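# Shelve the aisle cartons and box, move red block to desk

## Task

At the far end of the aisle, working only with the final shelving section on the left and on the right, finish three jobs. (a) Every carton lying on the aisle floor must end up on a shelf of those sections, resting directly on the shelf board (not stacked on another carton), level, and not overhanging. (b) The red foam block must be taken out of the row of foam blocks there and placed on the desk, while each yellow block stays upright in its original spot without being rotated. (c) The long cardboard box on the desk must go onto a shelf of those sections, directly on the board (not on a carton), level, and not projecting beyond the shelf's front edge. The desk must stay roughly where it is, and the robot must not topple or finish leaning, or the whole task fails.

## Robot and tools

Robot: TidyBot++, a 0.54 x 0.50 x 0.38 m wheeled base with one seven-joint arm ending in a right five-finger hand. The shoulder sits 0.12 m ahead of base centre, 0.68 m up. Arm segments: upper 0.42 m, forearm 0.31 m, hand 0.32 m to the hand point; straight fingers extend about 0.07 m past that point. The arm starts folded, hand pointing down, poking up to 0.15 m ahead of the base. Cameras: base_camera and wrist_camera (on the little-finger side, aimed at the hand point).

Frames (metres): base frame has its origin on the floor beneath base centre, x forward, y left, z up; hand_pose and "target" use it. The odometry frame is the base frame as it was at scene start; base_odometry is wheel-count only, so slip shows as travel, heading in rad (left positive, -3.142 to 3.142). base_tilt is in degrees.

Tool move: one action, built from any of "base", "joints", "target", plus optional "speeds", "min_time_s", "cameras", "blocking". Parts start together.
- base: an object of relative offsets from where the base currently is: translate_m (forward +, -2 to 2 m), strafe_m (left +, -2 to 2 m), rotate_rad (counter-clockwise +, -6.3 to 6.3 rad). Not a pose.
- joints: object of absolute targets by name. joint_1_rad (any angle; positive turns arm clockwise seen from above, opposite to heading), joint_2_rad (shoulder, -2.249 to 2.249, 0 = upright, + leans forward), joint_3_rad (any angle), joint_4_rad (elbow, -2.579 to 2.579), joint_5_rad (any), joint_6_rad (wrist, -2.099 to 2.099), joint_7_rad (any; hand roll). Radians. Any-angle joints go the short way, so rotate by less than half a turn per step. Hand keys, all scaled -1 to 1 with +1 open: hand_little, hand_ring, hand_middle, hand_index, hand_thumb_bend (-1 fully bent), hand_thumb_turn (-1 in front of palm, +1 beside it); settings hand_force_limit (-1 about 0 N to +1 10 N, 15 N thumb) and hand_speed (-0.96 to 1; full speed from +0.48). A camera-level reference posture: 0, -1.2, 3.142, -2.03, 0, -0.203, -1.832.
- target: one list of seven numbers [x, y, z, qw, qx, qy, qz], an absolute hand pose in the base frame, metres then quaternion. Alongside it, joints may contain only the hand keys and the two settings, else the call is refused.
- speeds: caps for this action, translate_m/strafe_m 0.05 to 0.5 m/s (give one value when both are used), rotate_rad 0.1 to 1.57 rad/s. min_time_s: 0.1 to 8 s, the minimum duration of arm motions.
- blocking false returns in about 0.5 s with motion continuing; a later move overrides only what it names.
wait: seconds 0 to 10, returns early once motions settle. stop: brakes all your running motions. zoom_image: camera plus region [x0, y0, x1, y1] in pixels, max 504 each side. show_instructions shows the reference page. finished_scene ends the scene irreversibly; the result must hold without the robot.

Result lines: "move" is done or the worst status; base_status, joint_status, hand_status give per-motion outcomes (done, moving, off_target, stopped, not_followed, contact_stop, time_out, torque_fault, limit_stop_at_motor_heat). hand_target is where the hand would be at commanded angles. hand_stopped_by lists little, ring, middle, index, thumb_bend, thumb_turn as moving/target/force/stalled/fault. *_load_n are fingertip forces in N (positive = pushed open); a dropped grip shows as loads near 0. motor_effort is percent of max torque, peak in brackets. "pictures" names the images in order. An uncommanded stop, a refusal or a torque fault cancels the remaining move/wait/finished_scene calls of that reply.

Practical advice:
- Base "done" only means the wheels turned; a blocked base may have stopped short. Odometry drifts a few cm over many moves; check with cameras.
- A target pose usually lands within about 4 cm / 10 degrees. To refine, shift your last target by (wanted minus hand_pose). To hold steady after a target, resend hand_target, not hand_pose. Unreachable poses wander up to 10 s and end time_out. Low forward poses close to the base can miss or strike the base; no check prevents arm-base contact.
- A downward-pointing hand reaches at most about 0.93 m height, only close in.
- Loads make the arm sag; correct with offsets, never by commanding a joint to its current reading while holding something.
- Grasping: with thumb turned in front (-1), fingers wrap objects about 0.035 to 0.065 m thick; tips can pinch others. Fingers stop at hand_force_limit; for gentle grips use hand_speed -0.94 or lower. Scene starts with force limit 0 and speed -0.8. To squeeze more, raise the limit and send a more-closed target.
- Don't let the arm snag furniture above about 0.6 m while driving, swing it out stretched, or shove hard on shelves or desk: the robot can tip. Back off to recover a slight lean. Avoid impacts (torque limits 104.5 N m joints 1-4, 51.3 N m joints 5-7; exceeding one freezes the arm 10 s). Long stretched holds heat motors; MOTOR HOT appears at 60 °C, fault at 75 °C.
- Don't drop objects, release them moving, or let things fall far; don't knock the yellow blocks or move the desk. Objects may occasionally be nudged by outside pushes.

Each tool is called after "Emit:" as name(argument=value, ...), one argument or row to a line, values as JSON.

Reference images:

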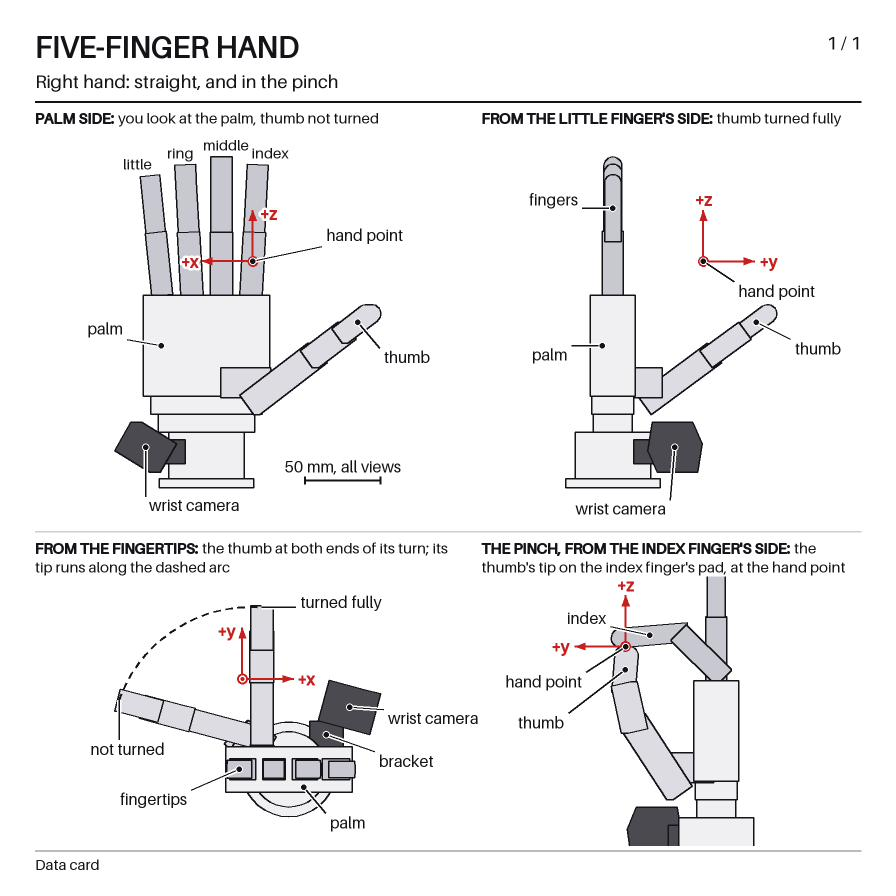

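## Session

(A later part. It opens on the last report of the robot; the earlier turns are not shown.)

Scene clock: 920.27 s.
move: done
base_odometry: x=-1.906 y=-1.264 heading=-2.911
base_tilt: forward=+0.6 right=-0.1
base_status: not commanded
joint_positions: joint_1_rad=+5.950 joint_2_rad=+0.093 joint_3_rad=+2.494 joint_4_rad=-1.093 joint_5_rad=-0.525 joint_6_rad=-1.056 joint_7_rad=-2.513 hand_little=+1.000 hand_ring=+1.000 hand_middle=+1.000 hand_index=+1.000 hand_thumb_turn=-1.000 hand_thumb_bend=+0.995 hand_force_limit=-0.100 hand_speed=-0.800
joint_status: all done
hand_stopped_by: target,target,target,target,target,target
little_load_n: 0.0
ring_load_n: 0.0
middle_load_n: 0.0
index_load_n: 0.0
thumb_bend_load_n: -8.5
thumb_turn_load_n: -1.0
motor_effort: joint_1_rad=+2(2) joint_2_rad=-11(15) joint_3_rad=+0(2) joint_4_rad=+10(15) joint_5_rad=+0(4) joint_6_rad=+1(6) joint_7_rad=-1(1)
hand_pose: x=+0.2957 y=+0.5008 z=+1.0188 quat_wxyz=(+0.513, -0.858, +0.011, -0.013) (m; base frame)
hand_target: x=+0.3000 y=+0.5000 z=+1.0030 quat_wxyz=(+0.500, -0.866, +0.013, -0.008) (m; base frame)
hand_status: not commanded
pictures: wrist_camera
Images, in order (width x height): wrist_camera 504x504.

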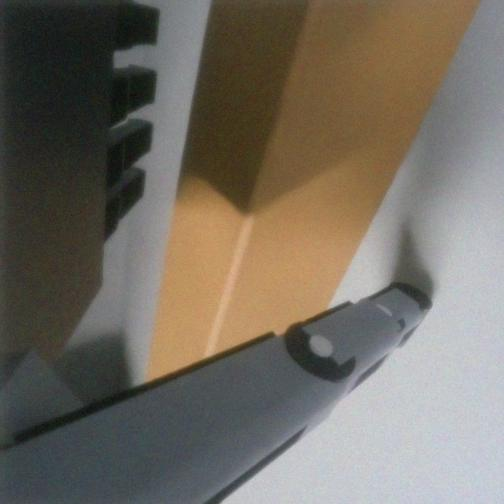

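Emit:
move(
  target=[0.295, 0.50, 1.05, 0.5, -0.866, 0.013, -0.008],
  min_time_s=2,
  cameras=["wrist_camera"],
)

Emit:
move(
  target=[0.295, 0.48, 1.085, 0.5, -0.866, 0.013, -0.008],
  min_time_s=2,
  cameras=["wrist_camera"],
)

Scene clock: 926.63 s.
move: done
base_odometry: x=-1.906 y=-1.264 heading=-2.911
base_tilt: forward=+0.6 right=-0.1
base_status: not commanded
joint_positions: joint_1_rad=+5.918 joint_2_rad=+0.147 joint_3_rad=+2.447 joint_4_rad=-0.900 joint_5_rad=-0.389 joint_6_rad=-1.122 joint_7_rad=-2.629 hand_little=+1.000 hand_ring=+1.000 hand_middle=+1.000 hand_index=+1.000 hand_thumb_turn=-1.000 hand_thumb_bend=+0.997 hand_force_limit=-0.100 hand_speed=-0.800
joint_status: not commanded
hand_stopped_by: target,target,target,target,target,target
little_load_n: 0.0
ring_load_n: 0.0
middle_load_n: 0.0
index_load_n: 0.0
thumb_bend_load_n: 0.0
thumb_turn_load_n: 0.5
motor_effort: joint_1_rad=+0(2) joint_2_rad=-15(15) joint_3_rad=-2(2) joint_4_rad=+14(15) joint_5_rad=-4(4) joint_6_rad=+6(7) joint_7_rad=-1(1)
hand_pose: x=+0.3047 y=+0.5045 z=+1.0670 quat_wxyz=(+0.526, -0.850, +0.013, -0.030) (m; base frame)
hand_target: x=+0.2950 y=+0.5000 z=+1.0500 quat_wxyz=(+0.500, -0.866, +0.013, -0.008) (m; base frame)
hand_status: done (0.020 m and 4.4 deg from the pose sent, 0.031 m and 1.8 deg at the start)
pictures: wrist_camera
Images, in order (width x height): wrist_camera 504x504.

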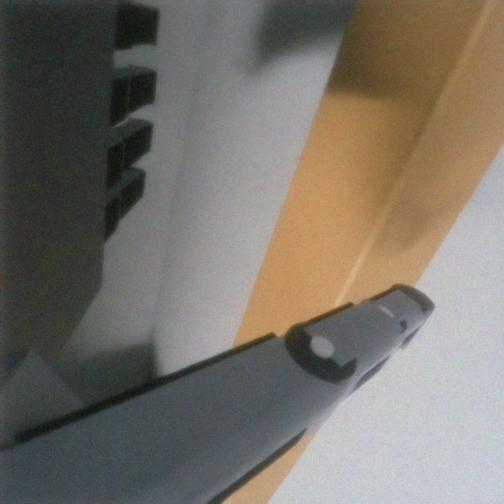

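Scene clock: 928.93 s.
move: done
base_odometry: x=-1.906 y=-1.264 heading=-2.911
base_tilt: forward=+0.6 right=-0.1
base_status: not commanded
joint_positions: joint_1_rad=+5.881 joint_2_rad=+0.169 joint_3_rad=+2.447 joint_4_rad=-0.733 joint_5_rad=-0.362 joint_6_rad=-1.260 joint_7_rad=-2.677 hand_little=+1.000 hand_ring=+1.000 hand_middle=+1.000 hand_index=+1.000 hand_thumb_turn=-1.000 hand_thumb_bend=+0.997 hand_force_limit=-0.100 hand_speed=-0.800
joint_status: not commanded
hand_stopped_by: target,target,target,target,target,target
little_load_n: 0.0
ring_load_n: 0.0
middle_load_n: 0.0
index_load_n: 0.0
thumb_bend_load_n: 0.0
thumb_turn_load_n: 0.0
motor_effort: joint_1_rad=+0(1) joint_2_rad=-15(15) joint_3_rad=-2(2) joint_4_rad=+13(14) joint_5_rad=-3(4) joint_6_rad=+7(7) joint_7_rad=-1(1)
hand_pose: x=+0.2884 y=+0.4877 z=+1.1046 quat_wxyz=(+0.529, -0.848, -0.002, -0.021) (m; base frame)
hand_target: x=+0.2950 y=+0.4800 z=+1.0850 quat_wxyz=(+0.500, -0.866, +0.013, -0.008) (m; base frame)
hand_status: done (0.022 m and 4.5 deg from the pose sent, 0.032 m and 4.4 deg at the start)
pictures: wrist_camera
Images, in order (width x height): wrist_camera 504x504.

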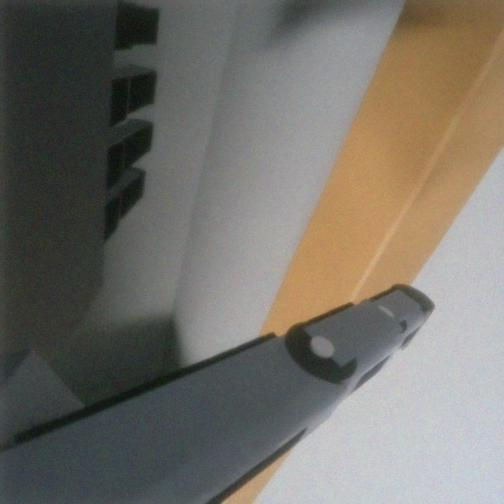

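Emit:
move(
  target=[0.30, 0.36, 1.10, 0.5, -0.866, 0.0, 0.0],
  min_time_s=2,
)

Emit:
move(
  target=[0.33, 0.20, 1.08, 0.5, -0.866, 0.0, 0.0],
  min_time_s=2,
  cameras=["wrist_camera"],
)

Scene clock: 935.03 s.
move: done
base_odometry: x=-1.906 y=-1.264 heading=-2.911
base_tilt: forward=+0.6 right=-0.1
base_status: not commanded
joint_positions: joint_1_rad=+6.045 joint_2_rad=+0.041 joint_3_rad=+2.854 joint_4_rad=-0.792 joint_5_rad=-0.822 joint_6_rad=-1.544 joint_7_rad=-2.465 hand_little=+1.000 hand_ring=+1.000 hand_middle=+1.000 hand_index=+1.000 hand_thumb_turn=-1.000 hand_thumb_bend=+0.997 hand_force_limit=-0.100 hand_speed=-0.800
joint_status: not commanded
hand_stopped_by: target,target,target,target,target,target
little_load_n: 0.0
ring_load_n: 0.0
middle_load_n: 0.0
index_load_n: 0.0
thumb_bend_load_n: 0.0
thumb_turn_load_n: 0.0
motor_effort: joint_1_rad=+1(1) joint_2_rad=-11(16) joint_3_rad=-1(2) joint_4_rad=+11(13) joint_5_rad=-5(5) joint_6_rad=+6(7) joint_7_rad=-1(1)
hand_pose: x=+0.3160 y=+0.3740 z=+1.1080 quat_wxyz=(+0.512, -0.859, +0.021, -0.013) (m; base frame)
hand_target: x=+0.3000 y=+0.3600 z=+1.1000 quat_wxyz=(+0.500, -0.866, +0.000, +0.000) (m; base frame)
hand_status: done (0.023 m and 3.2 deg from the pose sent, 0.128 m and 4.6 deg at the start)
pictures: none

Scene clock: 937.60 s.
move: done
base_odometry: x=-1.906 y=-1.264 heading=-2.911
base_tilt: forward=+0.6 right=-0.1
base_status: not commanded
joint_positions: joint_1_rad=+6.302 joint_2_rad=+0.009 joint_3_rad=+3.290 joint_4_rad=-0.910 joint_5_rad=-1.193 joint_6_rad=-1.968 joint_7_rad=-2.130 hand_little=+1.000 hand_ring=+1.000 hand_middle=+1.000 hand_index=+1.000 hand_thumb_turn=-1.000 hand_thumb_bend=+0.997 hand_force_limit=-0.100 hand_speed=-0.800
joint_status: not commanded
hand_stopped_by: target,target,target,target,target,target
little_load_n: 0.0
ring_load_n: 0.0
middle_load_n: 0.0
index_load_n: 0.0
thumb_bend_load_n: 0.0
thumb_turn_load_n: 0.0
motor_effort: joint_1_rad=+0(1) joint_2_rad=-11(13) joint_3_rad=+0(1) joint_4_rad=+10(11) joint_5_rad=-6(6) joint_6_rad=+4(6) joint_7_rad=-1(1)
hand_pose: x=+0.3515 y=+0.2084 z=+1.0790 quat_wxyz=(+0.497, -0.867, +0.029, -0.008) (m; base frame)
hand_target: x=+0.3300 y=+0.2000 z=+1.0800 quat_wxyz=(+0.500, -0.866, +0.000, +0.000) (m; base frame)
hand_status: done (0.023 m and 3.4 deg from the pose sent, 0.177 m and 3.2 deg at the start)
pictures: wrist_camera
Images, in order (width x height): wrist_camera 504x504.

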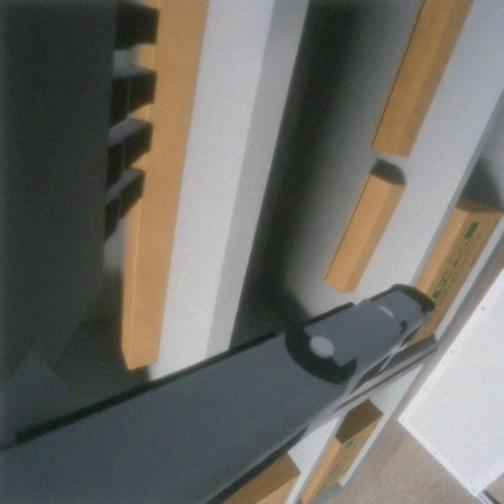

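Emit:
move(
  base={"translate_m": -0.15, "strafe_m": -0.04},
  speeds={"translate_m": 0.2},
  target=[0.38, 0.05, 1.05, 0.5, -0.866, 0.0, 0.0],
  min_time_s=2,
  cameras=["wrist_camera","base_camera"],
)

Scene clock: 948.40 s.
move: off_target
base_odometry: x=-1.769 y=-1.190 heading=-2.911
base_tilt: forward=+0.6 right=-0.1
base_status: done
joint_positions: joint_1_rad=+7.101 joint_2_rad=+0.209 joint_3_rad=+2.786 joint_4_rad=-0.796 joint_5_rad=-1.195 joint_6_rad=-2.042 joint_7_rad=-1.955 hand_little=+1.000 hand_ring=+1.000 hand_middle=+1.000 hand_index=+1.000 hand_thumb_turn=-1.000 hand_thumb_bend=+0.997 hand_force_limit=-0.100 hand_speed=-0.800
joint_status: not commanded
hand_stopped_by: target,target,target,target,target,target
little_load_n: -0.5
ring_load_n: 0.0
middle_load_n: 0.0
index_load_n: -0.5
thumb_bend_load_n: 0.0
thumb_turn_load_n: 0.0
motor_effort: joint_1_rad=+0(1) joint_2_rad=-15(16) joint_3_rad=-2(2) joint_4_rad=+10(10) joint_5_rad=-6(6) joint_6_rad=+4(4) joint_7_rad=-1(1)
hand_pose: x=+0.4393 y=+0.0665 z=+1.0629 quat_wxyz=(+0.514, -0.851, +0.079, -0.076) (m; base frame)
hand_target: x=+0.4273 y=+0.0618 z=+1.0628 quat_wxyz=(+0.521, -0.850, +0.036, -0.063) (m; base frame)
hand_status: off_target (0.063 m and 12.8 deg from the pose sent, 0.164 m and 3.4 deg at the start; a joint's target at an end of its range on 69 of 69 steps)
pictures: base_camera, wrist_camera
Images, in order (width x height): base_camera 644x364, wrist_camera 504x504.

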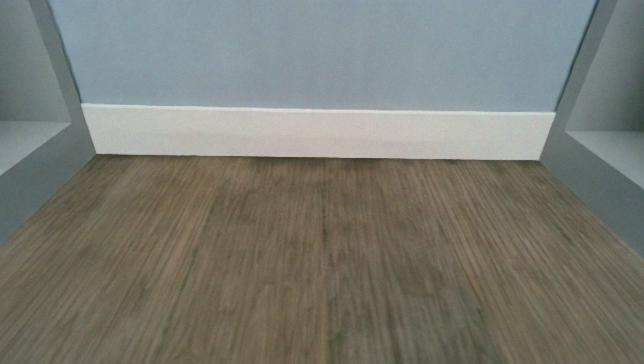

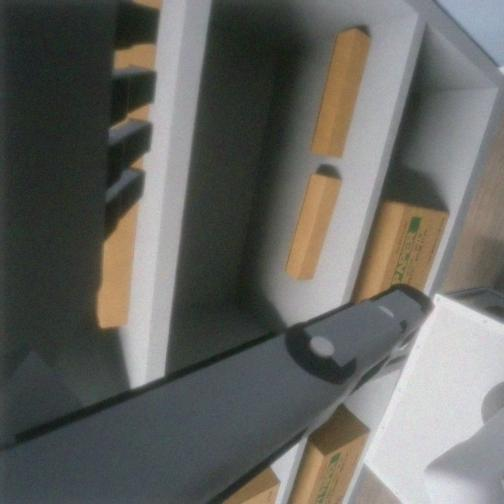

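Emit:
move(
  joints={"joint_2_rad": -0.15},
  min_time_s=1,
)

Emit:
move(
  joints={"joint_1_rad": 8.6},
  min_time_s=1.5,
  cameras=["wrist_camera"],
)

Emit:
move(
  joints={"joint_1_rad": 9.9},
  min_time_s=1.5,
  cameras=["wrist_camera"],
)

Scene clock: 955.80 s.
move: done
base_odometry: x=-1.769 y=-1.190 heading=-2.911
base_tilt: forward=+0.6 right=-0.1
base_status: not commanded
joint_positions: joint_1_rad=+7.102 joint_2_rad=-0.153 joint_3_rad=+2.781 joint_4_rad=-0.788 joint_5_rad=-1.195 joint_6_rad=-2.045 joint_7_rad=-1.955 hand_little=+1.000 hand_ring=+1.000 hand_middle=+1.000 hand_index=+1.000 hand_thumb_turn=-1.000 hand_thumb_bend=+0.997 hand_force_limit=-0.100 hand_speed=-0.800
joint_status: all done
hand_stopped_by: target,target,target,target,target,target
little_load_n: 0.0
ring_load_n: 0.0
middle_load_n: 0.0
index_load_n: 0.0
thumb_bend_load_n: 0.0
thumb_turn_load_n: 0.5
motor_effort: joint_1_rad=+0(1) joint_2_rad=-1(18) joint_3_rad=+1(2) joint_4_rad=+8(11) joint_5_rad=-4(7) joint_6_rad=+4(6) joint_7_rad=-1(1)
hand_pose: x=+0.3383 y=+0.1738 z=+1.0994 quat_wxyz=(+0.401, -0.896, +0.001, -0.191) (m; base frame)
hand_target: x=+0.3234 y=+0.1756 z=+1.0959 quat_wxyz=(+0.397, -0.900, -0.040, -0.176) (m; base frame)
hand_status: not commanded
pictures: none

Scene clock: 958.53 s.
move: done
base_odometry: x=-1.769 y=-1.190 heading=-2.911
base_tilt: forward=+0.6 right=-0.1
base_status: not commanded
joint_positions: joint_1_rad=+8.584 joint_2_rad=-0.153 joint_3_rad=+2.781 joint_4_rad=-0.788 joint_5_rad=-1.195 joint_6_rad=-2.045 joint_7_rad=-1.955 hand_little=+1.000 hand_ring=+1.000 hand_middle=+1.000 hand_index=+1.000 hand_thumb_turn=-1.000 hand_thumb_bend=+0.997 hand_force_limit=-0.100 hand_speed=-0.800
joint_status: all done
hand_stopped_by: target,target,target,target,target,target
little_load_n: 0.0
ring_load_n: 0.0
middle_load_n: 0.0
index_load_n: 0.0
thumb_bend_load_n: 0.0
thumb_turn_load_n: 0.0
motor_effort: joint_1_rad=+0(2) joint_2_rad=-2(2) joint_3_rad=+1(1) joint_4_rad=+7(8) joint_5_rad=-4(5) joint_6_rad=+5(6) joint_7_rad=+0(1)
hand_pose: x=+0.3116 y=-0.2030 z=+1.0994 quat_wxyz=(+0.167, -0.660, +0.605, -0.412) (m; base frame)
hand_target: x=+0.3113 y=-0.1888 z=+1.0959 quat_wxyz=(+0.173, -0.690, +0.579, -0.398) (m; base frame)
hand_status: not commanded
pictures: wrist_camera
Images, in order (width x height): wrist_camera 504x504.

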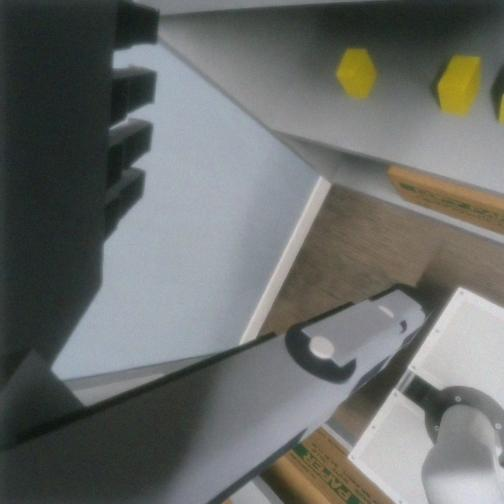

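Scene clock: 961.10 s.
move: done
base_odometry: x=-1.769 y=-1.190 heading=-2.911
base_tilt: forward=+0.6 right=-0.1
base_status: not commanded
joint_positions: joint_1_rad=+9.884 joint_2_rad=-0.153 joint_3_rad=+2.781 joint_4_rad=-0.788 joint_5_rad=-1.195 joint_6_rad=-2.045 joint_7_rad=-1.955 hand_little=+1.000 hand_ring=+1.000 hand_middle=+1.000 hand_index=+1.000 hand_thumb_turn=-1.000 hand_thumb_bend=+0.997 hand_force_limit=-0.100 hand_speed=-0.800
joint_status: all done
hand_stopped_by: target,target,target,target,target,target
little_load_n: 0.0
ring_load_n: 0.0
middle_load_n: 0.0
index_load_n: 0.0
thumb_bend_load_n: -0.5
thumb_turn_load_n: 0.0
motor_effort: joint_1_rad=+0(2) joint_2_rad=-1(2) joint_3_rad=+1(1) joint_4_rad=+8(8) joint_5_rad=-4(5) joint_6_rad=+5(6) joint_7_rad=-1(1)
hand_pose: x=-0.0251 y=-0.2399 z=+1.0994 quat_wxyz=(-0.116, -0.160, +0.881, -0.429) (m; base frame)
hand_target: x=-0.0115 y=-0.2358 z=+1.0959 quat_wxyz=(-0.103, -0.199, +0.879, -0.422) (m; base frame)
hand_status: not commanded
pictures: wrist_camera
Images, in order (width x height): wrist_camera 504x504.

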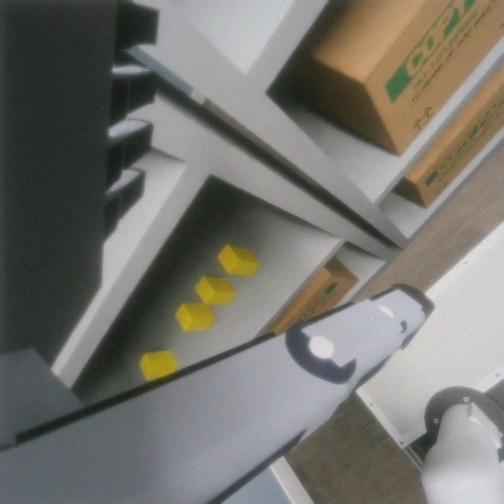

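Emit:
finished_scene(
)

The scene is finished: the task was done.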